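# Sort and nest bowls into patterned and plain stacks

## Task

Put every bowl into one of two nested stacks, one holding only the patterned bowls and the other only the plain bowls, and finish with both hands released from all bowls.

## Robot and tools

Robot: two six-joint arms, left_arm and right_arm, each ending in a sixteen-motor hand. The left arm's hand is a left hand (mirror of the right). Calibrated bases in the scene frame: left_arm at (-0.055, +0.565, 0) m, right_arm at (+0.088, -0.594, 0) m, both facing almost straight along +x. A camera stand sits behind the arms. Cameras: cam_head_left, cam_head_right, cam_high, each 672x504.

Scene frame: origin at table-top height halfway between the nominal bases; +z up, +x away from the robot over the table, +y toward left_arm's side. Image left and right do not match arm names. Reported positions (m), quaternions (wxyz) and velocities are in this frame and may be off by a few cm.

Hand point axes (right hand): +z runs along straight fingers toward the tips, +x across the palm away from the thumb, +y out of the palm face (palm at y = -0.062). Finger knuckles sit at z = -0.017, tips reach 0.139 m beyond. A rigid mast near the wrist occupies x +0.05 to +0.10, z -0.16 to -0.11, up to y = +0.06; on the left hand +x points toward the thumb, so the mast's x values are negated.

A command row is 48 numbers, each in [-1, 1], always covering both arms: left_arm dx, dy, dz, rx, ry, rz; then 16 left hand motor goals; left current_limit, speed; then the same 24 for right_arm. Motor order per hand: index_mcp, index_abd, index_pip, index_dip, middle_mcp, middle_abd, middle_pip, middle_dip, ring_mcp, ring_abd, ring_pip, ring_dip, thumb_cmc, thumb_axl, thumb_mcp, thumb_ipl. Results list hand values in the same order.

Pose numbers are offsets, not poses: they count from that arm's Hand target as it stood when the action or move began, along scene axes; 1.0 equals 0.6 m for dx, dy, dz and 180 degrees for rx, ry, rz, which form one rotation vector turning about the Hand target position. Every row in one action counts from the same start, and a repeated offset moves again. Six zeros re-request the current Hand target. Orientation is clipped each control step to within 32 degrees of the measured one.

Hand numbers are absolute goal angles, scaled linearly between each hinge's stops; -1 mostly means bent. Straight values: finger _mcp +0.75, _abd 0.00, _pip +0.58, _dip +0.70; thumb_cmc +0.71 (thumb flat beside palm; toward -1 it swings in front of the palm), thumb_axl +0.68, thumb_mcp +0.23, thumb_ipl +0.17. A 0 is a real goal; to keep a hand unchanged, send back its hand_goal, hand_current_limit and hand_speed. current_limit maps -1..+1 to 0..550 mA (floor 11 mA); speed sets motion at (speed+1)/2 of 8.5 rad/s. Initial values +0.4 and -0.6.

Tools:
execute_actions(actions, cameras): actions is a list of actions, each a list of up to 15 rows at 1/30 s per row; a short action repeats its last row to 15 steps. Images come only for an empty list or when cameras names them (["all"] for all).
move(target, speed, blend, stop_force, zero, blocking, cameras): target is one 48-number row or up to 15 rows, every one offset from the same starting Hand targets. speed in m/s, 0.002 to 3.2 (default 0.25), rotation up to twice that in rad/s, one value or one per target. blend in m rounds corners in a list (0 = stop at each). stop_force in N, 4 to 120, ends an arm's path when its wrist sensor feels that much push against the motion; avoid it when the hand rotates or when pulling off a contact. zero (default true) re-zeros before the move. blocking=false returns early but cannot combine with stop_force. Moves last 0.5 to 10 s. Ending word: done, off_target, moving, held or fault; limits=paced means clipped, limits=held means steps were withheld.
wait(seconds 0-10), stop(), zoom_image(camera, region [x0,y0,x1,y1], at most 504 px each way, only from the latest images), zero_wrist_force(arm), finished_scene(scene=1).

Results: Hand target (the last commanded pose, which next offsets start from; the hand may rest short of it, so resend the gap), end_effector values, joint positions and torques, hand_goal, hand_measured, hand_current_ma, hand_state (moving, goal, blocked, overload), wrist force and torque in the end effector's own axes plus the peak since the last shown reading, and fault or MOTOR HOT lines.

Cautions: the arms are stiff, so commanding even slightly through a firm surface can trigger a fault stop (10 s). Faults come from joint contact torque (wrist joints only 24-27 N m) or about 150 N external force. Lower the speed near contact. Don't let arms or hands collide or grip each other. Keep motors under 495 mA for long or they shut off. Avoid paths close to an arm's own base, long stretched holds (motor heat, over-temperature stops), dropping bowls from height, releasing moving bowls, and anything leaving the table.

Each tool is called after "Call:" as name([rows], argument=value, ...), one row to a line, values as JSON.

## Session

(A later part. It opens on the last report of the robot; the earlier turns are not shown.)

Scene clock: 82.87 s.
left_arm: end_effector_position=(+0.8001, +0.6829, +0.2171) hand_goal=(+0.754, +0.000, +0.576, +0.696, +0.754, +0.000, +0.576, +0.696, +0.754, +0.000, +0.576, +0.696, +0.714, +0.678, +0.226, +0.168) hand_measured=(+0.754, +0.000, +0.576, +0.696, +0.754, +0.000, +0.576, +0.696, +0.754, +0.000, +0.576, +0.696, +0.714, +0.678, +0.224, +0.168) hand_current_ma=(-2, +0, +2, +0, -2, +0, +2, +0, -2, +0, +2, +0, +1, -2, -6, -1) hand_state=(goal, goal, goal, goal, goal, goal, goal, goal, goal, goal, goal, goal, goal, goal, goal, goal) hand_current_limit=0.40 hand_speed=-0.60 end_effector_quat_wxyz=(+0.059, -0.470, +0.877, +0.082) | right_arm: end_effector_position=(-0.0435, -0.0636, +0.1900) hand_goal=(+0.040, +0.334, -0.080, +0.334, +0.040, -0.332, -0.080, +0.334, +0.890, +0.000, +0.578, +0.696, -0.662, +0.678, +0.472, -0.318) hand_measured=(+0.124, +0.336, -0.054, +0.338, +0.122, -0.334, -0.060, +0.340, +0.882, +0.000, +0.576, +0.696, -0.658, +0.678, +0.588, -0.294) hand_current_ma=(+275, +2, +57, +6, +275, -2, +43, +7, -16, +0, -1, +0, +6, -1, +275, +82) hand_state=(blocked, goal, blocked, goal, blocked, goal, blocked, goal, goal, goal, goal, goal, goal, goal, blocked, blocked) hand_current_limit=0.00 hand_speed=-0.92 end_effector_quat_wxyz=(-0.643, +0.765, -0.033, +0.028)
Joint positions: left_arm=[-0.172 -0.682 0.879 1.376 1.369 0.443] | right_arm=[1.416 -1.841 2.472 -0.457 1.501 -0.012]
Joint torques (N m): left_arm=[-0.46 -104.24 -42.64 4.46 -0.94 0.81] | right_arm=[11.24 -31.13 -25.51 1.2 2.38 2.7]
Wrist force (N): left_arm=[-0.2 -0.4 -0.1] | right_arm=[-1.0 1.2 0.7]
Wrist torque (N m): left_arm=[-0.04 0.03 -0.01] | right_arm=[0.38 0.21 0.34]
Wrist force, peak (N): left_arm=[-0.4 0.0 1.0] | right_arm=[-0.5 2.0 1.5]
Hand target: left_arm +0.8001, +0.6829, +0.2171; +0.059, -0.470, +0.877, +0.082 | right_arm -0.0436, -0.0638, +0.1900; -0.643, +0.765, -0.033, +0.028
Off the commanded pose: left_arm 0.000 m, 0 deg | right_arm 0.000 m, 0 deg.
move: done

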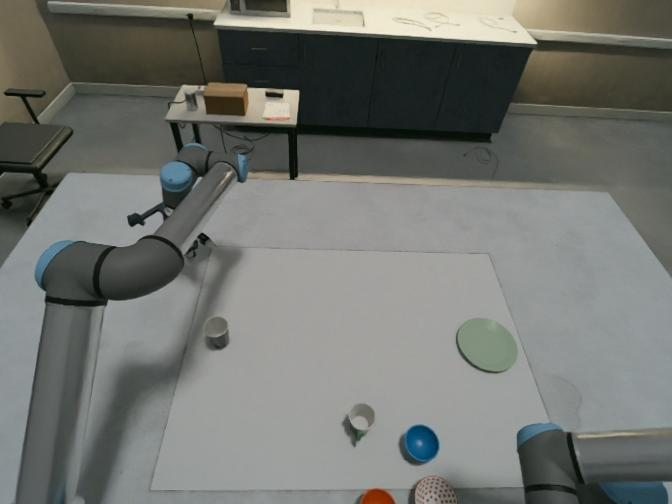

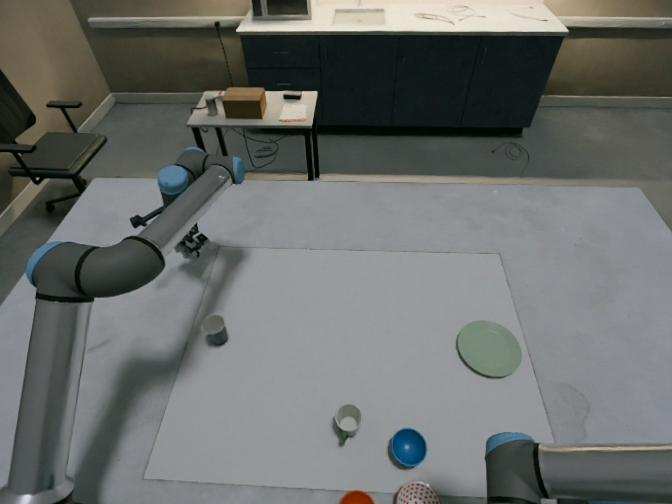

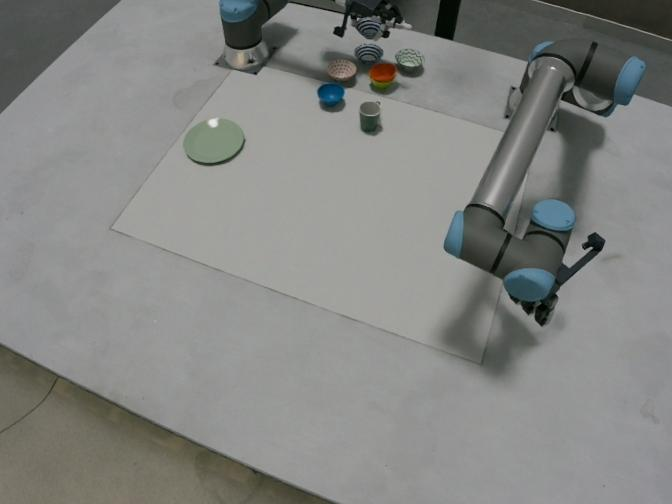

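Call:
move([
  [0,0,0,0,0,0,0.754,0,0.576,0.696,0.754,0,0.576,0.696,0.754,0,0.576,0.696,0.714,0.678,0.226,0.168,0.4,-0.6,-0.005,0.0033,-0.125,0,0,0,0.04,0.333,-0.08,0.333,0.04,-0.333,-0.08,0.333,0.89,0,0.577,0.696,-0.663,0.678,0.472,-0.319,0.0,-0.92],
], speed=0.08, stop_force=6, cameras=["cam_high"])

Call:
zoom_image(camera="cam_high", region=[345, 10, 395, 70])

Scene clock: 86.07 s.
left_arm: end_effector_position=(+0.8001, +0.6829, +0.2171) hand_goal=(+0.754, +0.000, +0.576, +0.696, +0.754, +0.000, +0.576, +0.696, +0.754, +0.000, +0.576, +0.696, +0.714, +0.678, +0.226, +0.168) hand_measured=(+0.754, +0.000, +0.576, +0.696, +0.754, +0.000, +0.576, +0.696, +0.754, +0.000, +0.576, +0.696, +0.714, +0.678, +0.224, +0.168) hand_current_ma=(-2, +0, +2, +0, -2, +0, +2, +0, -2, +0, +2, +0, +1, -2, -6, -1) hand_state=(goal, goal, goal, goal, goal, goal, goal, goal, goal, goal, goal, goal, goal, goal, goal, goal) hand_current_limit=0.40 hand_speed=-0.60 end_effector_quat_wxyz=(+0.059, -0.470, +0.877, +0.082) | right_arm: end_effector_position=(-0.0466, -0.0618, +0.1150) hand_goal=(+0.040, +0.334, -0.080, +0.334, +0.040, -0.332, -0.080, +0.334, +0.890, +0.000, +0.578, +0.696, -0.662, +0.678, +0.472, -0.318) hand_measured=(+0.122, +0.336, -0.054, +0.338, +0.122, -0.334, -0.060, +0.340, +0.882, +0.000, +0.576, +0.696, -0.658, +0.678, +0.588, -0.294) hand_current_ma=(+275, +2, +57, +6, +275, -3, +43, +7, -16, +0, -1, +0, +6, -1, +275, +82) hand_state=(blocked, goal, blocked, goal, blocked, goal, blocked, goal, goal, goal, goal, goal, goal, goal, blocked, blocked) hand_current_limit=0.00 hand_speed=-0.92 end_effector_quat_wxyz=(-0.643, +0.765, -0.033, +0.028)
Joint positions: left_arm=[-0.172 -0.682 0.879 1.376 1.369 0.443] | right_arm=[1.428 -1.695 2.545 -0.677 1.513 -0.01]
Joint torques (N m): left_arm=[-0.64 -105.63 -42.41 5.04 -0.62 1.02] | right_arm=[10.14 -8.78 -20.38 -5.23 2.32 2.89]
Wrist force (N): left_arm=[-0.1 0.2 0.3] | right_arm=[-0.7 1.6 0.6]
Wrist torque (N m): left_arm=[0.00 0.02 -0.02] | right_arm=[0.45 0.20 0.37]
Wrist force, peak (N): left_arm=[-0.6 0.2 0.8] | right_arm=[-1.1 2.0 0.6]
Hand target: left_arm +0.8001, +0.6829, +0.2171; +0.059, -0.470, +0.877, +0.082 | right_arm -0.0466, -0.0618, +0.1150; -0.643, +0.765, -0.033, +0.028
Off the commanded pose: left_arm 0.000 m, 0 deg | right_arm 0.000 m, 0 deg.
move: done
Images, in order (width x height): cam_high 672x504.

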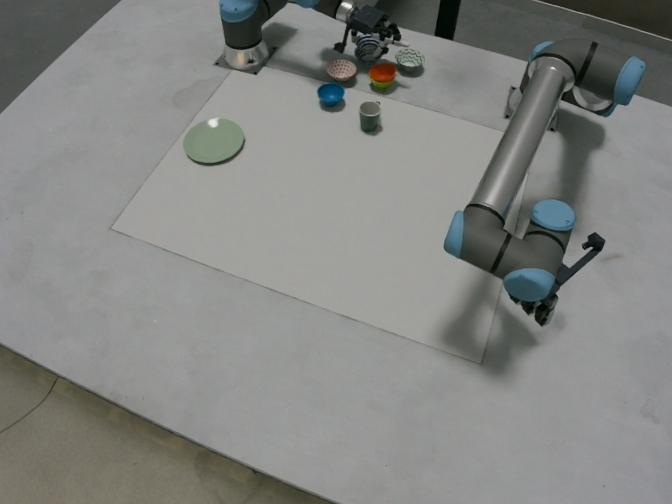

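Scaled by 8.400.

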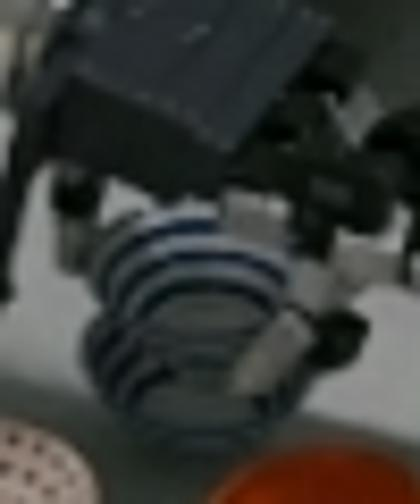

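Call:
move([
  [0,0,0,0,0,0,0.754,0,0.576,0.696,0.754,0,0.576,0.696,0.754,0,0.576,0.696,0.714,0.678,0.226,0.168,0.4,-0.6,0,0,-0.0383,0,0,0,0.04,0.333,-0.08,0.333,0.04,-0.333,-0.08,0.333,0.89,0,0.577,0.696,-0.663,0.678,0.472,-0.319,0.0,-0.92],
], speed=0.05, stop_force=5, cameras=["cam_high"])

Call:
zoom_image(camera="cam_high", region=[345, 10, 395, 70])

Scene clock: 88.23 s.
left_arm: end_effector_position=(+0.8001, +0.6829, +0.2171) hand_goal=(+0.754, +0.000, +0.576, +0.696, +0.754, +0.000, +0.576, +0.696, +0.754, +0.000, +0.576, +0.696, +0.714, +0.678, +0.226, +0.168) hand_measured=(+0.754, +0.000, +0.576, +0.696, +0.754, +0.000, +0.576, +0.696, +0.754, +0.000, +0.576, +0.696, +0.714, +0.678, +0.224, +0.168) hand_current_ma=(-2, +0, +2, +0, -2, +0, +2, +0, -2, +0, +2, +0, +1, -2, -6, -1) hand_state=(goal, goal, goal, goal, goal, goal, goal, goal, goal, goal, goal, goal, goal, goal, goal, goal) hand_current_limit=0.40 hand_speed=-0.60 end_effector_quat_wxyz=(+0.059, -0.470, +0.877, +0.082) | right_arm: end_effector_position=(-0.0466, -0.0618, +0.0920) hand_goal=(+0.040, +0.334, -0.080, +0.334, +0.040, -0.332, -0.080, +0.334, +0.890, +0.000, +0.578, +0.696, -0.662, +0.678, +0.472, -0.318) hand_measured=(+0.122, +0.340, -0.054, +0.338, +0.122, -0.336, -0.060, +0.340, +0.882, +0.000, +0.576, +0.696, -0.656, +0.678, +0.588, -0.294) hand_current_ma=(+275, +7, +57, +6, +275, -4, +43, +7, -16, +0, -1, +0, +7, -1, +275, +82) hand_state=(blocked, goal, blocked, goal, blocked, goal, blocked, goal, goal, goal, goal, goal, goal, goal, blocked, blocked) hand_current_limit=0.00 hand_speed=-0.92 end_effector_quat_wxyz=(-0.643, +0.765, -0.033, +0.028)
Joint positions: left_arm=[-0.172 -0.682 0.879 1.376 1.369 0.443] | right_arm=[1.428 -1.642 2.565 -0.749 1.513 -0.01]
Joint torques (N m): left_arm=[-1.82 -104.91 -42.5 4.92 -0.5 1.06] | right_arm=[11.36 -9.54 -15.07 -4.2 2.38 0.61]
Wrist force (N): left_arm=[-0.2 0.3 0.4] | right_arm=[-0.8 -0.9 0.9]
Wrist torque (N m): left_arm=[0.01 0.03 -0.02] | right_arm=[0.46 0.16 0.37]
Wrist force, peak (N): left_arm=[-0.3 0.4 0.7] | right_arm=[-1.0 -1.7 1.0]
Hand target: left_arm +0.8001, +0.6829, +0.2171; +0.059, -0.470, +0.877, +0.082 | right_arm -0.0466, -0.0618, +0.0920; -0.643, +0.765, -0.033, +0.028
Off the commanded pose: left_arm 0.000 m, 0 deg | right_arm 0.000 m, 0 deg.
move: done
Images, in order (width x height): cam_high 672x504.

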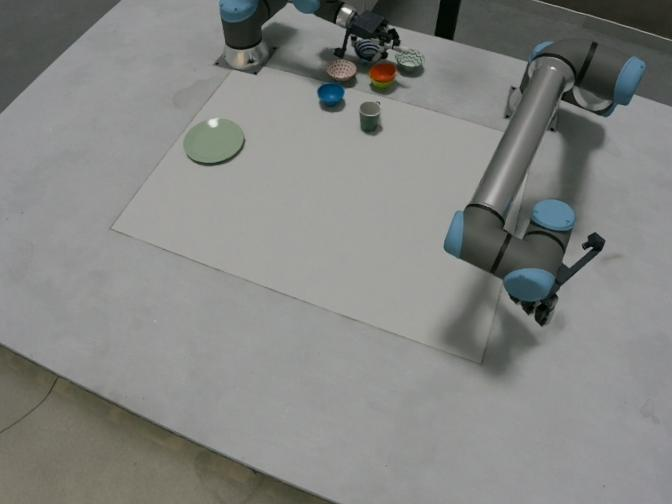

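Scaled by 8.400.

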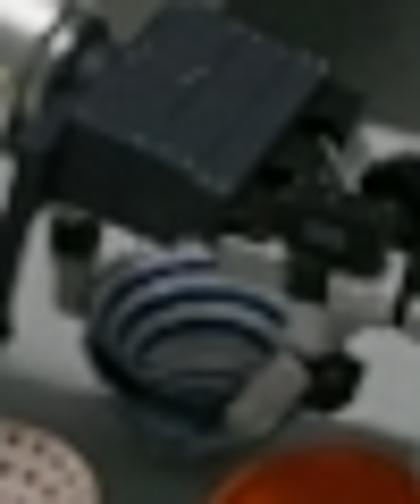

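Call:
move([
  [0,0,0,0,0,0,0.754,0,0.576,0.696,0.754,0,0.576,0.696,0.754,0,0.576,0.696,0.714,0.678,0.226,0.168,0.4,-0.6,0,0,0,0,0,0,0.122,0.333,-0.07,0.333,0.122,-0.333,-0.07,0.333,0.89,0,0.577,0.696,-0.663,0.678,0.588,-0.31,0.0,-0.95],
])

Call:
move([
  [0,0,0,0,0,0,0.754,0,0.576,0.696,0.754,0,0.576,0.696,0.754,0,0.576,0.696,0.714,0.678,0.226,0.168,0.4,-0.6,0,0,0,0,0,0,0.37,0.333,-0.08,0.333,0.37,-0.333,-0.08,0.333,0.89,0,0.577,0.696,-0.663,0.678,0.79,-0.319,0.0,-0.96],
], cameras=["cam_high"])

Call:
zoom_image(camera="cam_high", region=[345, 10, 395, 70])

Scene clock: 88.97 s.
left_arm: end_effector_position=(+0.8001, +0.6829, +0.2171) hand_goal=(+0.754, +0.000, +0.576, +0.696, +0.754, +0.000, +0.576, +0.696, +0.754, +0.000, +0.576, +0.696, +0.714, +0.678, +0.226, +0.168) hand_measured=(+0.754, +0.000, +0.576, +0.696, +0.754, +0.000, +0.576, +0.696, +0.754, +0.000, +0.576, +0.696, +0.714, +0.678, +0.224, +0.168) hand_current_ma=(-2, +0, +2, +0, -2, +0, +2, +0, -2, +0, +2, +0, +1, -2, -6, -1) hand_state=(goal, goal, goal, goal, goal, goal, goal, goal, goal, goal, goal, goal, goal, goal, goal, goal) hand_current_limit=0.40 hand_speed=-0.60 end_effector_quat_wxyz=(+0.059, -0.470, +0.877, +0.082) | right_arm: end_effector_position=(-0.0466, -0.0618, +0.0920) hand_goal=(+0.122, +0.334, -0.070, +0.334, +0.122, -0.332, -0.070, +0.334, +0.890, +0.000, +0.578, +0.696, -0.662, +0.678, +0.588, -0.310) hand_measured=(+0.126, +0.340, -0.054, +0.338, +0.126, -0.336, -0.056, +0.340, +0.882, +0.000, +0.576, +0.696, -0.656, +0.678, +0.596, -0.292) hand_current_ma=(+6, +7, +31, +6, +4, -4, +23, +7, -16, +0, -1, +0, +7, -1, +18, +53) hand_state=(goal, goal, moving, goal, goal, goal, goal, goal, goal, goal, goal, goal, goal, goal, moving, moving) hand_current_limit=0.00 hand_speed=-0.95 end_effector_quat_wxyz=(-0.643, +0.765, -0.033, +0.028)
Joint positions: left_arm=[-0.172 -0.682 0.879 1.376 1.369 0.443] | right_arm=[1.428 -1.642 2.565 -0.749 1.513 -0.01]
Joint torques (N m): left_arm=[-0.64 -104.78 -41.69 4.9 -0.67 0.91] | right_arm=[10.65 -9.54 -18.07 -4.03 2.94 1.03]
Wrist force (N): left_arm=[-0.1 0.0 0.7] | right_arm=[-0.9 -0.3 0.8]
Wrist torque (N m): left_arm=[-0.05 0.03 -0.02] | right_arm=[0.36 0.17 0.35]
Wrist force, peak (N): left_arm=[-0.7 0.3 0.3] | right_arm=[-1.0 -1.3 1.2]
Hand target: left_arm +0.8001, +0.6829, +0.2171; +0.059, -0.470, +0.877, +0.082 | right_arm -0.0466, -0.0618, +0.0920; -0.643, +0.765, -0.033, +0.028
Off the commanded pose: left_arm 0.000 m, 0 deg | right_arm 0.000 m, 0 deg.
move: done

Scene clock: 91.03 s.
left_arm: end_effector_position=(+0.8001, +0.6829, +0.2171) hand_goal=(+0.754, +0.000, +0.576, +0.696, +0.754, +0.000, +0.576, +0.696, +0.754, +0.000, +0.576, +0.696, +0.714, +0.678, +0.226, +0.168) hand_measured=(+0.754, +0.000, +0.576, +0.696, +0.754, +0.000, +0.576, +0.696, +0.754, +0.000, +0.576, +0.696, +0.714, +0.678, +0.224, +0.168) hand_current_ma=(-2, +0, +2, +0, -2, +0, +2, +0, -2, +0, +2, +0, +1, -2, -6, -1) hand_state=(goal, goal, goal, goal, goal, goal, goal, goal, goal, goal, goal, goal, goal, goal, goal, goal) hand_current_limit=0.40 hand_speed=-0.60 end_effector_quat_wxyz=(+0.059, -0.470, +0.877, +0.082) | right_arm: end_effector_position=(-0.0466, -0.0618, +0.0920) hand_goal=(+0.370, +0.334, -0.080, +0.334, +0.370, -0.332, -0.080, +0.334, +0.890, +0.000, +0.578, +0.696, -0.662, +0.678, +0.790, -0.318) hand_measured=(+0.352, +0.336, -0.082, +0.332, +0.352, -0.334, -0.078, +0.338, +0.882, +0.000, +0.576, +0.696, -0.658, +0.678, +0.782, -0.316) hand_current_ma=(-39, +2, -2, -2, -40, -2, +2, +5, -16, +0, -1, +0, +4, -1, -20, +3) hand_state=(goal, goal, goal, goal, goal, goal, goal, goal, goal, goal, goal, goal, goal, goal, goal, goal) hand_current_limit=0.00 hand_speed=-0.96 end_effector_quat_wxyz=(-0.643, +0.765, -0.033, +0.028)
Joint positions: left_arm=[-0.172 -0.682 0.879 1.376 1.369 0.443] | right_arm=[1.428 -1.642 2.565 -0.749 1.513 -0.01]
Joint torques (N m): left_arm=[1.48 -104.21 -41.68 4.92 -0.94 0.83] | right_arm=[7.53 -14.5 -27.33 -0.2 2.2 2.49]
Wrist force (N): left_arm=[-0.4 0.1 0.0] | right_arm=[-0.9 -0.6 0.7]
Wrist torque (N m): left_arm=[0.02 0.05 -0.04] | right_arm=[0.26 0.17 0.34]
Wrist force, peak (N): left_arm=[-0.6 -0.4 0.7] | right_arm=[-1.1 -3.0 0.3]
Hand target: left_arm +0.8001, +0.6829, +0.2171; +0.059, -0.470, +0.877, +0.082 | right_arm -0.0466, -0.0618, +0.0920; -0.643, +0.765, -0.033, +0.028
Off the commanded pose: left_arm 0.000 m, 0 deg | right_arm 0.000 m, 0 deg.
move: done
Images, in order (width x height): cam_high 672x504.

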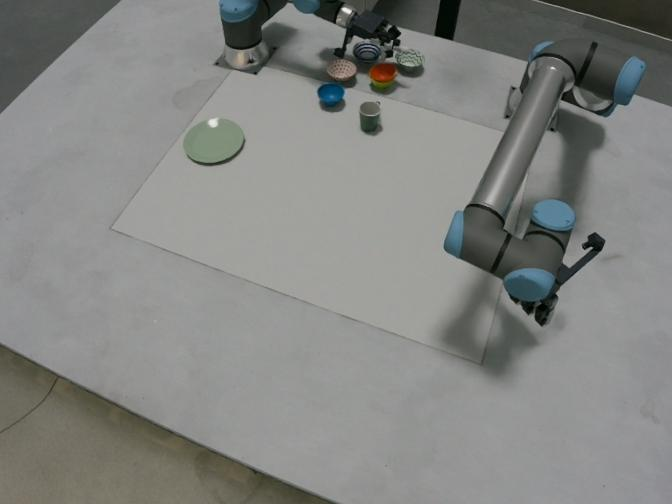

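Scaled by 8.400.

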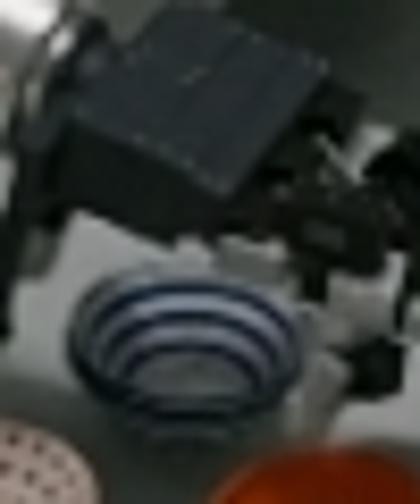

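Call:
execute_actions(actions=[], cameras=["all"])

Scene clock: 92.90 s.
left_arm: end_effector_position=(+0.8001, +0.6829, +0.2171) hand_goal=(+0.754, +0.000, +0.576, +0.696, +0.754, +0.000, +0.576, +0.696, +0.754, +0.000, +0.576, +0.696, +0.714, +0.678, +0.226, +0.168) hand_measured=(+0.754, +0.000, +0.576, +0.696, +0.754, +0.000, +0.576, +0.696, +0.754, +0.000, +0.576, +0.696, +0.714, +0.678, +0.224, +0.168) hand_current_ma=(-2, +0, +2, +0, -2, +0, +2, +0, -2, +0, +2, +0, +1, -2, -6, -1) hand_state=(goal, goal, goal, goal, goal, goal, goal, goal, goal, goal, goal, goal, goal, goal, goal, goal) hand_current_limit=0.40 hand_speed=-0.60 end_effector_quat_wxyz=(+0.059, -0.470, +0.877, +0.082) | right_arm: end_effector_position=(-0.0466, -0.0618, +0.0920) hand_goal=(+0.370, +0.334, -0.080, +0.334, +0.370, -0.332, -0.080, +0.334, +0.890, +0.000, +0.578, +0.696, -0.662, +0.678, +0.790, -0.318) hand_measured=(+0.352, +0.336, -0.082, +0.332, +0.352, -0.334, -0.078, +0.338, +0.882, +0.000, +0.576, +0.696, -0.658, +0.678, +0.782, -0.316) hand_current_ma=(-39, +2, -2, -2, -40, -2, +2, +5, -16, +0, -1, +0, +4, -1, -20, +3) hand_state=(goal, goal, goal, goal, goal, goal, goal, goal, goal, goal, goal, goal, goal, goal, goal, goal) hand_current_limit=0.00 hand_speed=-0.96 end_effector_quat_wxyz=(-0.643, +0.765, -0.033, +0.028)
Joint positions: left_arm=[-0.172 -0.682 0.879 1.376 1.369 0.443] | right_arm=[1.428 -1.642 2.565 -0.749 1.513 -0.01]
Joint velocities: within noise
Joint torques (N m): left_arm=[0.1 -105.49 -41.98 4.94 -0.67 0.99] | right_arm=[5.2 -17.91 -35.51 0.4 2.03 2.64]
Motor temperatures (°C): left_arm=[26 29 25 37 26 37] | right_arm=[29 31 26 32 41 33]
Wrist force (N): left_arm=[-0.2 0.3 0.2] | right_arm=[-0.9 -0.2 0.3]
Wrist torque (N m): left_arm=[0.02 0.03 -0.02] | right_arm=[0.35 0.18 0.34]
Wrist force, peak (N): left_arm=[0.0 -0.1 1.0] | right_arm=[-1.0 -0.8 0.7]
Hand target: left_arm +0.8001, +0.6829, +0.2171; +0.059, -0.470, +0.877, +0.082 | right_arm -0.0466, -0.0618, +0.0920; -0.643, +0.765, -0.033, +0.028
Off the commanded pose: left_arm 0.000 m, 0 deg | right_arm 0.000 m, 0 deg.

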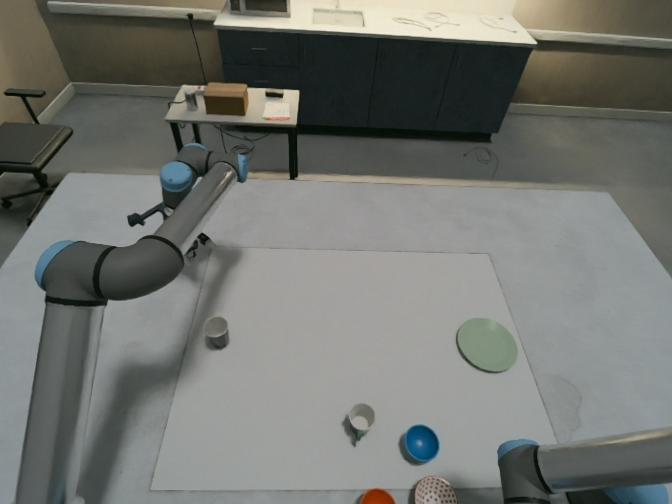

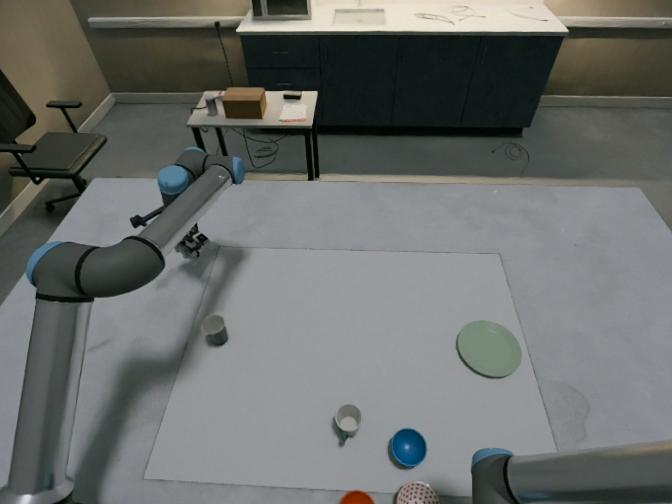

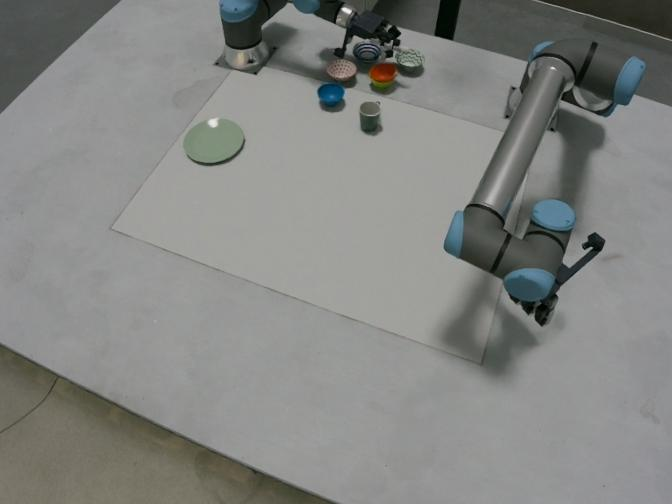

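Call:
move(target=[-0.30, -0.4715, 0.238, -0.1838, -0.4397, 0.1101, 0.45, 0, -0.08, 0.333, 0.45, 0, -0.08, 0.333, 0.89, 0, 0.577, 0.696, -0.663, 0.678, 0.73, -0.319, 0.4, -0.6, 0, 0, 0.2, 0, 0, 0, 0.37, 0.334, -0.08, 0.334, 0.37, -0.332, -0.08, 0.334, 0.89, 0, 0.578, 0.696, -0.662, 0.678, 0.79, -0.318, 0.0, -0.96], speed=0.4, cameras=["all"])

Scene clock: 96.80 s.
left_arm: end_effector_position=(+0.6202, +0.4000, +0.3599) hand_goal=(+0.450, +0.000, -0.080, +0.334, +0.450, +0.000, -0.080, +0.334, +0.890, +0.000, +0.578, +0.696, -0.662, +0.678, +0.730, -0.318) hand_measured=(+0.446, +0.000, -0.078, +0.336, +0.446, +0.000, -0.078, +0.338, +0.882, +0.000, +0.576, +0.696, -0.658, +0.678, +0.724, -0.316) hand_current_ma=(-14, +0, +5, +8, -14, +0, +5, +8, -24, +0, -3, +0, +9, -2, -26, +3) hand_state=(goal, goal, goal, goal, goal, goal, goal, goal, goal, goal, goal, goal, goal, goal, goal, goal) hand_current_limit=0.40 hand_speed=-0.60 end_effector_quat_wxyz=(-0.455, +0.542, -0.542, +0.454) | right_arm: end_effector_position=(-0.0466, -0.0618, +0.2120) hand_goal=(+0.370, +0.334, -0.080, +0.334, +0.370, -0.332, -0.080, +0.334, +0.890, +0.000, +0.578, +0.696, -0.662, +0.678, +0.790, -0.318) hand_measured=(+0.352, +0.336, -0.082, +0.332, +0.352, -0.334, -0.078, +0.338, +0.882, +0.000, +0.576, +0.696, -0.658, +0.678, +0.782, -0.316) hand_current_ma=(-38, +2, -2, -2, -39, -2, +2, +5, -16, +0, -1, +0, +4, -1, -19, +3) hand_state=(goal, goal, goal, goal, goal, goal, goal, goal, goal, goal, goal, goal, goal, goal, goal, goal) hand_current_limit=0.00 hand_speed=-0.96 end_effector_quat_wxyz=(-0.643, +0.765, -0.033, +0.028)
Joint positions: left_arm=[-0.717 -1.699 2.029 -0.106 0.894 -0.142] | right_arm=[1.428 -1.866 2.441 -0.402 1.513 -0.01]
Joint torques (N m): left_arm=[-13.06 -47 -35.55 -2.54 -3.09 1.1] | right_arm=[-6.91 -27.64 -51.19 1.45 -2.14 -0.4]
Wrist force (N): left_arm=[-0.1 0.3 0.3] | right_arm=[-0.6 -0.4 0.7]
Wrist torque (N m): left_arm=[0.11 0.30 0.24] | right_arm=[0.26 0.12 0.38]
Wrist force, peak (N): left_arm=[-1.3 2.2 -1.3] | right_arm=[-0.9 -1.2 0.4]
Hand target: left_arm +0.6201, +0.4000, +0.3599; -0.455, +0.541, -0.542, +0.455 | right_arm -0.0466, -0.0618, +0.2120; -0.643, +0.765, -0.033, +0.028
Off the commanded pose: left_arm 0.000 m, 0 deg | right_arm 0.000 m, 0 deg.
move: done

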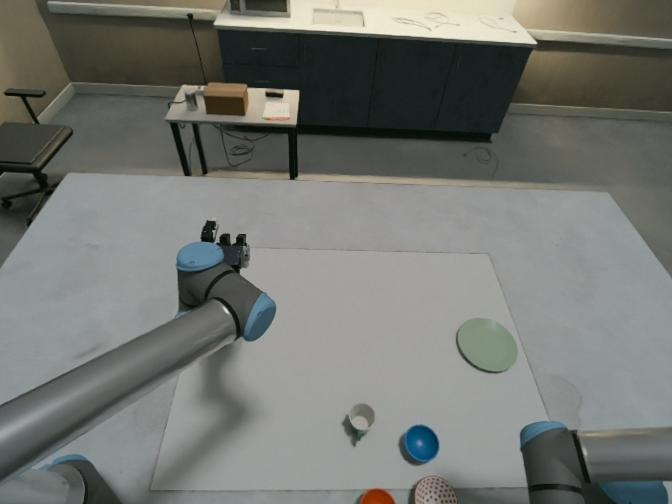

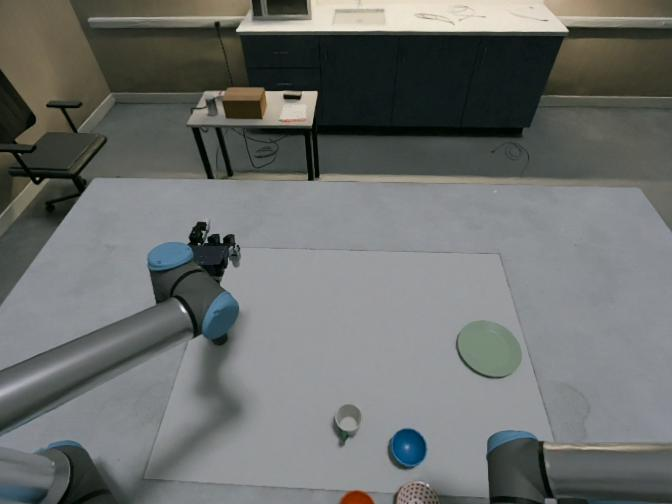

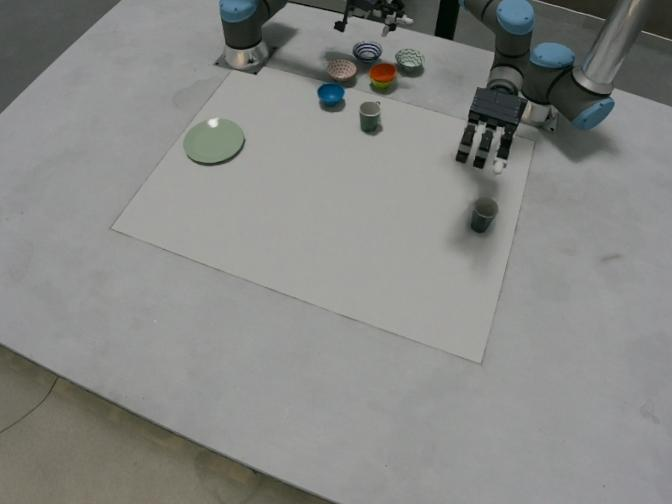

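Call:
zoom_image(camera="cam_high", region=[290, 0, 470, 135])

Call:
zoom_image(camera="cam_high", region=[340, 30, 440, 105])

Scaled by 2.800.

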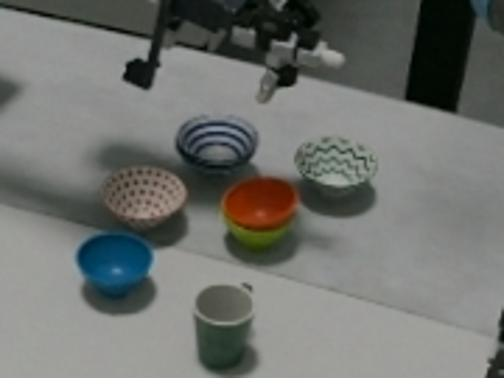

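Scaled by 5.040.

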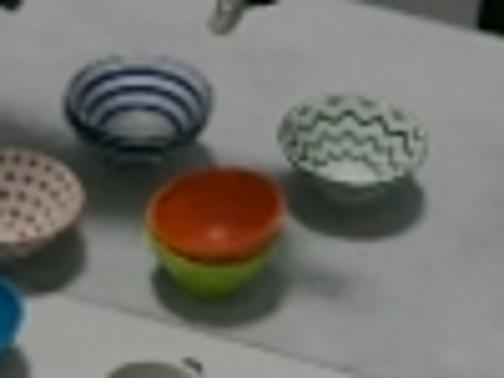

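Call:
move([
  [-0.2, -0.1667, -0.0167, 0, 0, -0.1667, 0.37, 0, -0.08, 0.333, 0.37, 0, -0.08, 0.333, 0.89, 0, 0.577, 0.696, -0.663, 0.678, 0.75, -0.319, 0.4, -0.6, 0.261, 0.0197, 0, 0, 0, -0.1, 0.45, 0, -0.08, 0.333, 0.45, 0, -0.08, 0.333, 0.89, 0, 0.577, 0.696, -0.663, 0.678, 0.73, -0.319, 0.4, -0.6],
  [-0.3668, -0.3333, -0.05, 0, 0, -0.372, 0.37, 0, -0.08, 0.333, 0.37, 0, -0.08, 0.333, 0.89, 0, 0.577, 0.696, -0.663, 0.678, 0.75, -0.319, 0.4, -0.6, 0.5055, -0.0958, -0.0367, 0, 0, -0.1833, 0.45, 0, -0.08, 0.333, 0.45, 0, -0.08, 0.333, 0.89, 0, 0.577, 0.696, -0.663, 0.678, 0.73, -0.319, 0.4, -0.6],
], speed=0.3, blend=0.05, cameras=["cam_high"])

Scene clock: 106.30 s.
left_arm: end_effector_position=(+0.4001, +0.2000, +0.3299) hand_goal=(+0.370, +0.000, -0.080, +0.334, +0.370, +0.000, -0.080, +0.334, +0.890, +0.000, +0.578, +0.696, -0.662, +0.678, +0.750, -0.318) hand_measured=(+0.366, +0.000, -0.078, +0.336, +0.366, +0.000, -0.078, +0.338, +0.882, +0.000, +0.576, +0.696, -0.660, +0.678, +0.744, -0.316) hand_current_ma=(-13, +0, +4, +8, -13, +0, +4, +8, -24, +0, -3, +0, +7, -2, -26, +3) hand_state=(goal, goal, goal, goal, goal, goal, goal, goal, goal, goal, goal, goal, goal, goal, goal, goal) hand_current_limit=0.40 hand_speed=-0.60 end_effector_quat_wxyz=(+0.129, -0.153, +0.750, -0.630) | right_arm: end_effector_position=(+0.2566, -0.1192, +0.1900) hand_goal=(+0.450, +0.000, -0.080, +0.334, +0.450, +0.000, -0.080, +0.334, +0.890, +0.000, +0.578, +0.696, -0.662, +0.678, +0.730, -0.318) hand_measured=(+0.432, +0.004, -0.082, +0.332, +0.432, -0.004, -0.078, +0.338, +0.882, +0.000, +0.576, +0.696, -0.660, +0.678, +0.730, -0.316) hand_current_ma=(-41, +3, -2, -2, -41, -3, +2, +4, -16, +0, -1, +0, +4, -1, -1, +2) hand_state=(goal, goal, goal, goal, goal, goal, goal, goal, goal, goal, goal, goal, goal, goal, goal, goal) hand_current_limit=0.40 hand_speed=-0.60 end_effector_quat_wxyz=(-0.609, +0.724, -0.249, +0.209)
Joint positions: left_arm=[-0.825 -1.796 2.161 -0.178 1.936 0.068] | right_arm=[0.752 -1.958 2.54 -0.406 1.414 -0.028]
Joint torques (N m): left_arm=[-12.44 -5.65 -56.08 -3.71 2.16 1.99] | right_arm=[-4.95 -18.76 -26.64 -4.87 -2.88 -1.54]
Wrist force (N): left_arm=[-0.3 0.2 0.2] | right_arm=[-1.1 -0.7 0.4]
Wrist torque (N m): left_arm=[0.12 0.32 0.10] | right_arm=[0.29 0.26 0.39]
Wrist force, peak (N): left_arm=[-2.2 0.0 0.9] | right_arm=[-1.6 -1.2 0.8]
Hand target: left_arm +0.4001, +0.2000, +0.3299; +0.129, -0.153, +0.750, -0.630 | right_arm +0.2567, -0.1193, +0.1900; -0.609, +0.724, -0.249, +0.209
Off the commanded pose: left_arm 0.000 m, 0 deg | right_arm 0.000 m, 0 deg.
move: done
Images, in order (width x height): cam_high 672x504.

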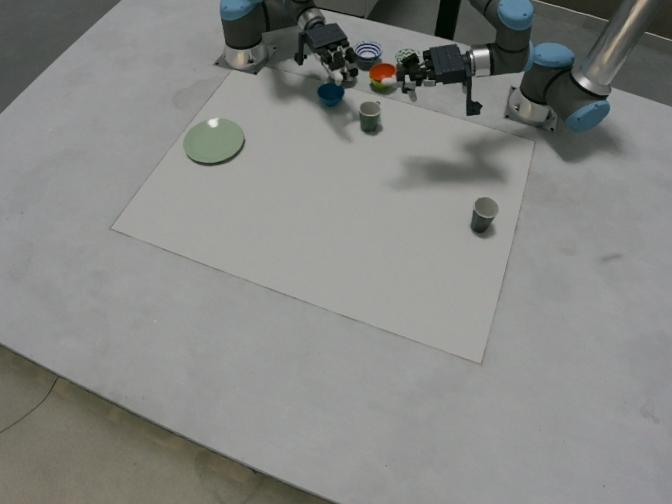

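Call:
zoom_image(camera="cam_high", region=[280, 10, 440, 130])

Scaled by 3.150.

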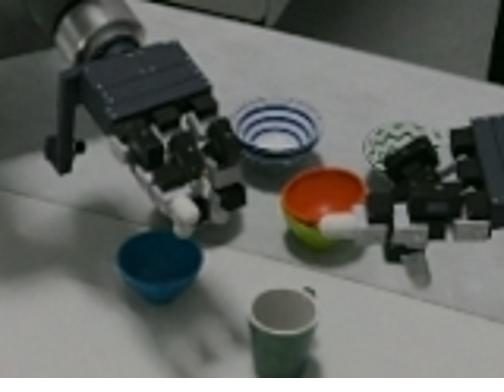

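Call:
move([
  [-0.4167, -0.1333, -0.1, 0, 0, -0.1833, 0.37, 0, -0.08, 0.333, 0.37, 0, -0.08, 0.333, 0.89, 0, 0.577, 0.696, -0.663, 0.678, 0.75, -0.319, 0.4, -0.6, 0, 0, -0.05, 0, 0, 0, 0.45, 0, -0.08, 0.333, 0.45, 0, -0.08, 0.333, 0.89, 0, 0.577, 0.696, -0.663, 0.678, 0.73, -0.319, 0.4, -0.6],
  [-0.8382, -0.3268, -0.2333, 0, 0, -0.2944, 0.37, 0, -0.08, 0.333, 0.37, 0, -0.08, 0.333, 0.89, 0, 0.577, 0.696, -0.663, 0.678, 0.75, -0.319, 0.4, -0.6, 0, 0, -0.1, 0, 0, 0, 0.45, 0, -0.08, 0.333, 0.45, 0, -0.08, 0.333, 0.89, 0, 0.577, 0.696, -0.663, 0.678, 0.73, -0.319, 0.4, -0.6],
], speed=0.25, blend=0.05, cameras=["cam_high"])

Call:
zoom_image(camera="cam_high", region=[300, 20, 440, 125])

Scene clock: 109.90 s.
left_arm: end_effector_position=(-0.1027, +0.0040, +0.1900) hand_goal=(+0.370, +0.000, -0.080, +0.334, +0.370, +0.000, -0.080, +0.334, +0.890, +0.000, +0.578, +0.696, -0.662, +0.678, +0.750, -0.318) hand_measured=(+0.366, +0.000, -0.078, +0.336, +0.366, +0.000, -0.078, +0.338, +0.882, +0.000, +0.576, +0.696, -0.660, +0.678, +0.744, -0.316) hand_current_ma=(-14, +0, +4, +8, -13, +0, +4, +8, -24, +0, -3, +0, +6, -2, -25, +3) hand_state=(goal, goal, goal, goal, goal, goal, goal, goal, goal, goal, goal, goal, goal, goal, goal, goal) hand_current_limit=0.40 hand_speed=-0.60 end_effector_quat_wxyz=(-0.166, +0.198, +0.740, -0.621) end_effector_velocity=(-0.001, -0.001, -0.002) end_effector_angular_velocity=(+0.002, +0.000, -0.001) | right_arm: end_effector_position=(+0.2568, -0.1193, +0.1300) hand_goal=(+0.450, +0.000, -0.080, +0.334, +0.450, +0.000, -0.080, +0.334, +0.890, +0.000, +0.578, +0.696, -0.662, +0.678, +0.730, -0.318) hand_measured=(+0.432, +0.004, -0.082, +0.332, +0.432, -0.004, -0.078, +0.338, +0.882, +0.000, +0.576, +0.696, -0.660, +0.678, +0.730, -0.316) hand_current_ma=(-41, +3, -2, -2, -41, -3, +2, +4, -16, +0, -1, +0, +4, -1, -1, +2) hand_state=(goal, goal, goal, goal, goal, goal, goal, goal, goal, goal, goal, goal, goal, goal, goal, goal) hand_current_limit=0.40 hand_speed=-0.60 end_effector_quat_wxyz=(-0.608, +0.724, -0.249, +0.209)
Joint positions: left_arm=[-1.844 -1.71 2.376 -0.485 1.844 0.05] | right_arm=[0.752 -1.845 2.611 -0.591 1.414 -0.028]
Joint velocities: left_arm=[-0.002 0.005 -0.001 -0.003 -0.001 -0.001] | right_arm=[within noise]
Joint torques (N m): left_arm=[-13.22 -6.73 -49.53 -3.89 -2.27 -1.41] | right_arm=[10.65 2.94 -21.65 -4.57 0.73 1.13]
Wrist force (N): left_arm=[-0.5 0.5 0.6] | right_arm=[-1.0 -1.1 0.7]
Wrist torque (N m): left_arm=[0.15 0.34 0.20] | right_arm=[0.15 0.19 0.41]
Wrist force, peak (N): left_arm=[0.1 1.0 1.7] | right_arm=[-1.0 -1.5 0.9]
Hand target: left_arm -0.1029, +0.0039, +0.1899; -0.166, +0.198, +0.740, -0.621 | right_arm +0.2567, -0.1193, +0.1300; -0.609, +0.724, -0.249, +0.209
Off the commanded pose: left_arm 0.000 m, 0 deg | right_arm 0.000 m, 0 deg.
move: done
Images, in order (width x height): cam_high 672x504.

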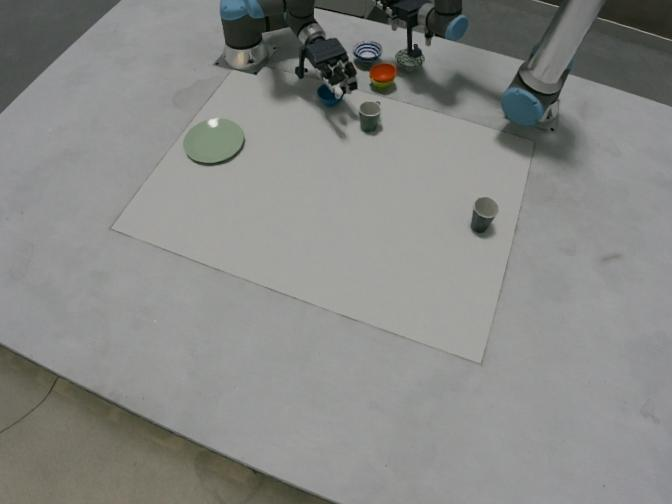

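Scaled by 3.600.

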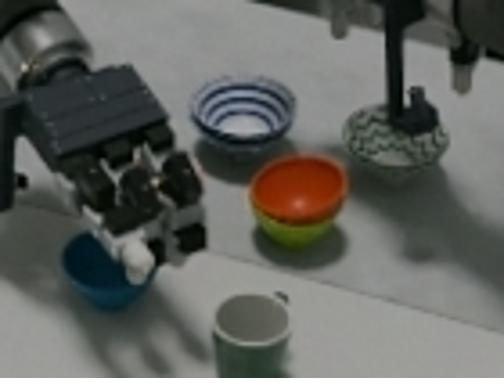

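Call:
zoom_image(camera="cam_high", region=[375, 0, 450, 75])

Call:
zoom_image(camera="cam_high", region=[295, 35, 370, 110])

Scaled by 6.720.

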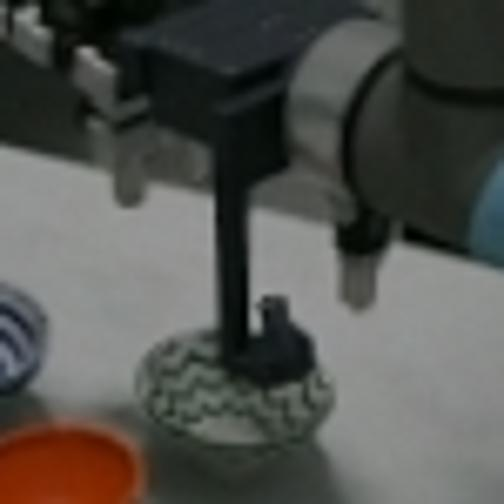

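Scaled by 6.720.

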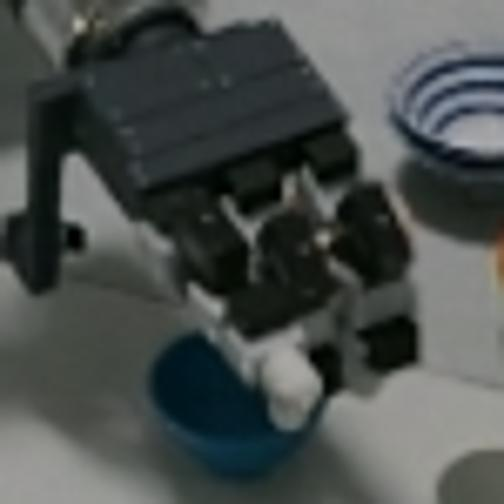

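Call:
move(target=[-0.0042, -0.0072, -0.205, 0, 0, 0, 0.37, 0, -0.08, 0.333, 0.37, 0, -0.08, 0.333, 0.89, 0, 0.577, 0.696, -0.663, 0.678, 0.75, -0.319, 0.4, -0.6, 0, 0, -0.0933, 0, 0, 0, 0.45, 0, -0.08, 0.333, 0.45, 0, -0.08, 0.333, 0.89, 0, 0.577, 0.696, -0.663, 0.678, 0.73, -0.319, 0.4, -0.6], speed=0.065, stop_force=8, cameras=["cam_high"])

Call:
zoom_image(camera="cam_high", region=[375, 15, 450, 90])

Call:
zoom_image(camera="cam_high", region=[295, 50, 370, 125])

Scene clock: 114.50 s.
left_arm: end_effector_position=(-0.1054, -0.0004, +0.0669) hand_goal=(+0.370, +0.000, -0.080, +0.334, +0.370, +0.000, -0.080, +0.334, +0.890, +0.000, +0.578, +0.696, -0.662, +0.678, +0.750, -0.318) hand_measured=(+0.366, +0.000, -0.078, +0.336, +0.366, +0.000, -0.078, +0.338, +0.882, +0.000, +0.576, +0.696, -0.660, +0.678, +0.744, -0.316) hand_current_ma=(-14, +0, +4, +8, -13, +0, +4, +8, -24, +0, -3, +0, +6, -2, -25, +3) hand_state=(goal, goal, goal, goal, goal, goal, goal, goal, goal, goal, goal, goal, goal, goal, goal, goal) hand_current_limit=0.40 hand_speed=-0.60 end_effector_quat_wxyz=(-0.166, +0.198, +0.740, -0.621) | right_arm: end_effector_position=(+0.2567, -0.1193, +0.0740) hand_goal=(+0.450, +0.000, -0.080, +0.334, +0.450, +0.000, -0.080, +0.334, +0.890, +0.000, +0.578, +0.696, -0.662, +0.678, +0.730, -0.318) hand_measured=(+0.432, +0.004, -0.082, +0.332, +0.432, -0.004, -0.078, +0.338, +0.882, +0.000, +0.576, +0.696, -0.660, +0.678, +0.730, -0.316) hand_current_ma=(-41, +3, -2, -2, -41, -3, +2, +4, -16, +0, -1, +0, +4, -1, -1, +2) hand_state=(goal, goal, goal, goal, goal, goal, goal, goal, goal, goal, goal, goal, goal, goal, goal, goal) hand_current_limit=0.40 hand_speed=-0.60 end_effector_quat_wxyz=(-0.609, +0.724, -0.249, +0.209)
Joint positions: left_arm=[-1.848 -1.477 2.472 -0.815 1.84 0.049] | right_arm=[0.752 -1.7 2.666 -0.791 1.414 -0.028]
Joint torques (N m): left_arm=[-8.79 -15.84 -16.72 -3.47 0.6 -1.38] | right_arm=[10.25 -3.51 -14.71 -4.76 0.98 1.26]
Wrist force (N): left_arm=[-0.4 -0.2 0.5] | right_arm=[-0.9 -0.5 0.8]
Wrist torque (N m): left_arm=[0.06 0.33 0.21] | right_arm=[0.25 0.26 0.46]
Wrist force, peak (N): left_arm=[-0.5 1.0 0.7] | right_arm=[-1.4 -1.1 0.8]
Hand target: left_arm -0.1054, -0.0004, +0.0669; -0.166, +0.198, +0.740, -0.621 | right_arm +0.2567, -0.1193, +0.0740; -0.609, +0.724, -0.249, +0.209
Off the commanded pose: left_arm 0.000 m, 0 deg | right_arm 0.000 m, 0 deg.
move: done
Images, in order (width x height): cam_high 672x504.

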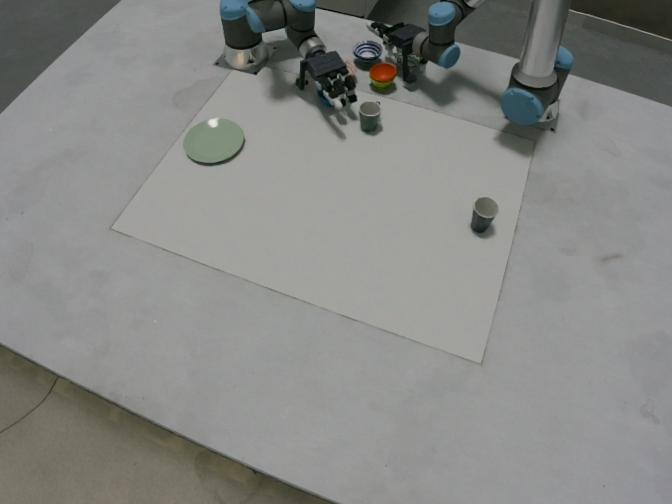

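Scaled by 6.720.

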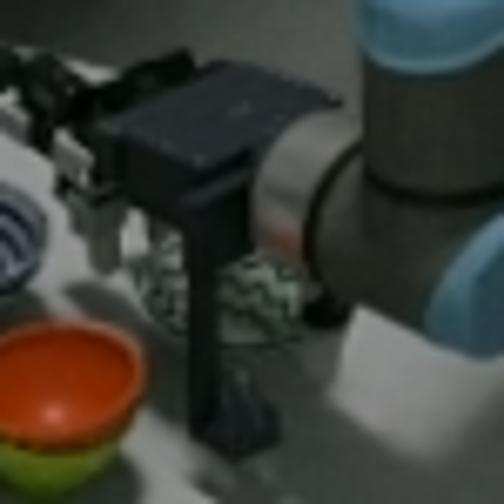

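Scaled by 6.720.

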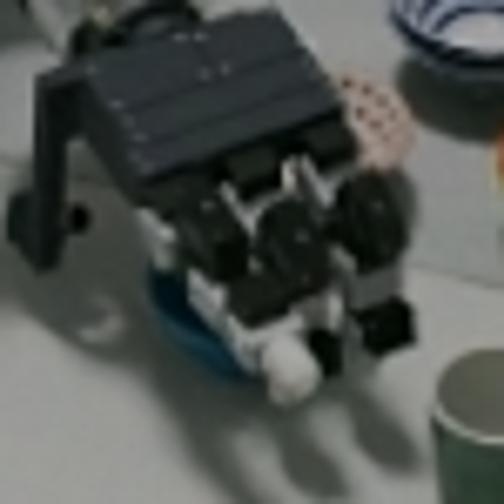

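Call:
move(target=[0, 0, 0, 0, 0, 0, 0.10, 0, -0.08, 0.333, 0.10, 0, -0.08, 0.333, 0.89, 0, 0.577, 0.696, -0.663, 0.678, 0.46, -0.319, 0.0, -0.92, 0, 0, 0, 0, 0, 0, 0.0, 0, -0.08, 0.333, 0.0, 0, -0.08, 0.333, 0.89, 0, 0.577, 0.696, -0.663, 0.678, 0.28, -0.319, 0.2, -0.9], cameras=["cam_high"])

Call:
zoom_image(camera="cam_high", region=[375, 15, 450, 90])

Call:
zoom_image(camera="cam_high", region=[295, 50, 370, 125])

Scene clock: 116.17 s.
left_arm: end_effector_position=(-0.1054, -0.0004, +0.0669) hand_goal=(+0.100, +0.000, -0.080, +0.334, +0.100, +0.000, -0.080, +0.334, +0.890, +0.000, +0.578, +0.696, -0.662, +0.678, +0.460, -0.318) hand_measured=(+0.198, +0.000, -0.064, +0.338, +0.170, +0.000, -0.074, +0.334, +0.882, +0.000, +0.576, +0.696, -0.662, +0.678, +0.618, -0.304) hand_current_ma=(+275, +2, +54, +12, +275, +0, +17, +1, -24, +0, -3, +0, -1, -2, +275, +66) hand_state=(blocked, goal, goal, goal, blocked, goal, goal, goal, goal, goal, goal, goal, goal, goal, blocked, goal) hand_current_limit=0.00 hand_speed=-0.92 end_effector_quat_wxyz=(-0.166, +0.198, +0.740, -0.621) | right_arm: end_effector_position=(+0.2567, -0.1193, +0.0740) hand_goal=(+0.000, +0.000, -0.080, +0.334, +0.000, +0.000, -0.080, +0.334, +0.890, +0.000, +0.578, +0.696, -0.662, +0.678, +0.280, -0.318) hand_measured=(+0.156, +0.004, -0.054, +0.342, +0.194, -0.004, -0.060, +0.344, +0.882, +0.000, +0.576, +0.696, -0.660, +0.678, +0.532, -0.304) hand_current_ma=(+330, +6, +61, +12, +330, -4, +45, +16, -16, +0, -1, +0, +3, -1, +330, +39) hand_state=(blocked, goal, blocked, goal, blocked, goal, blocked, goal, goal, goal, goal, goal, goal, goal, blocked, goal) hand_current_limit=0.20 hand_speed=-0.90 end_effector_quat_wxyz=(-0.609, +0.724, -0.249, +0.209)
Joint positions: left_arm=[-1.848 -1.477 2.472 -0.815 1.84 0.049] | right_arm=[0.752 -1.7 2.666 -0.791 1.414 -0.028]
Joint torques (N m): left_arm=[-1.76 -16.49 -18.32 -1.77 0.51 -1.03] | right_arm=[10.28 -2.1 -15.21 -2.73 0.73 1.33]
Wrist force (N): left_arm=[-0.2 -3.4 0.0] | right_arm=[-1.2 -3.8 1.3]
Wrist torque (N m): left_arm=[0.09 0.29 0.22] | right_arm=[0.15 0.29 0.46]
Wrist force, peak (N): left_arm=[-0.6 -4.0 0.0] | right_arm=[-1.3 -4.1 1.7]
Hand target: left_arm -0.1054, -0.0004, +0.0669; -0.166, +0.198, +0.740, -0.621 | right_arm +0.2567, -0.1193, +0.0740; -0.609, +0.724, -0.249, +0.209
Off the commanded pose: left_arm 0.000 m, 0 deg | right_arm 0.000 m, 0 deg.
move: done
Images, in order (width x height): cam_high 672x504.

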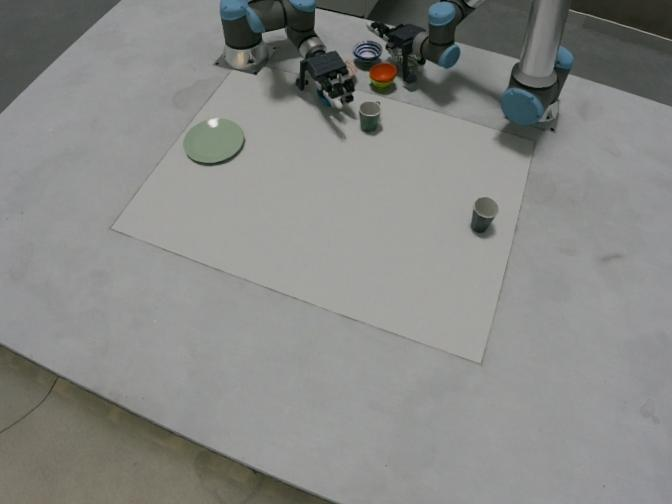

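Scaled by 6.720.

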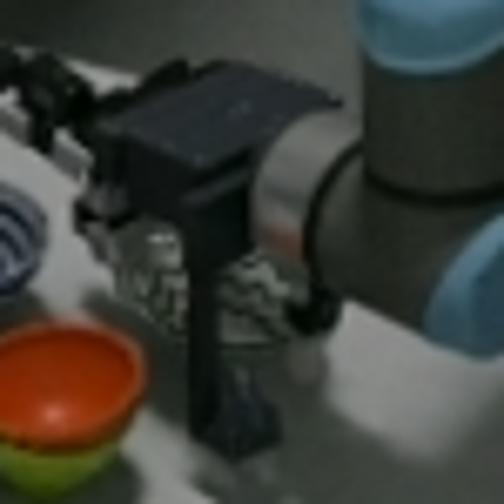

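Scaled by 6.720.

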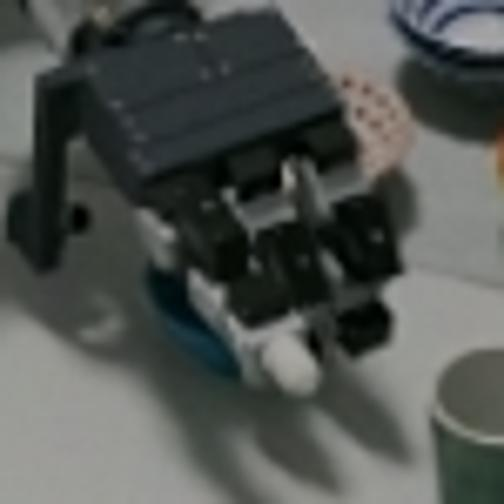

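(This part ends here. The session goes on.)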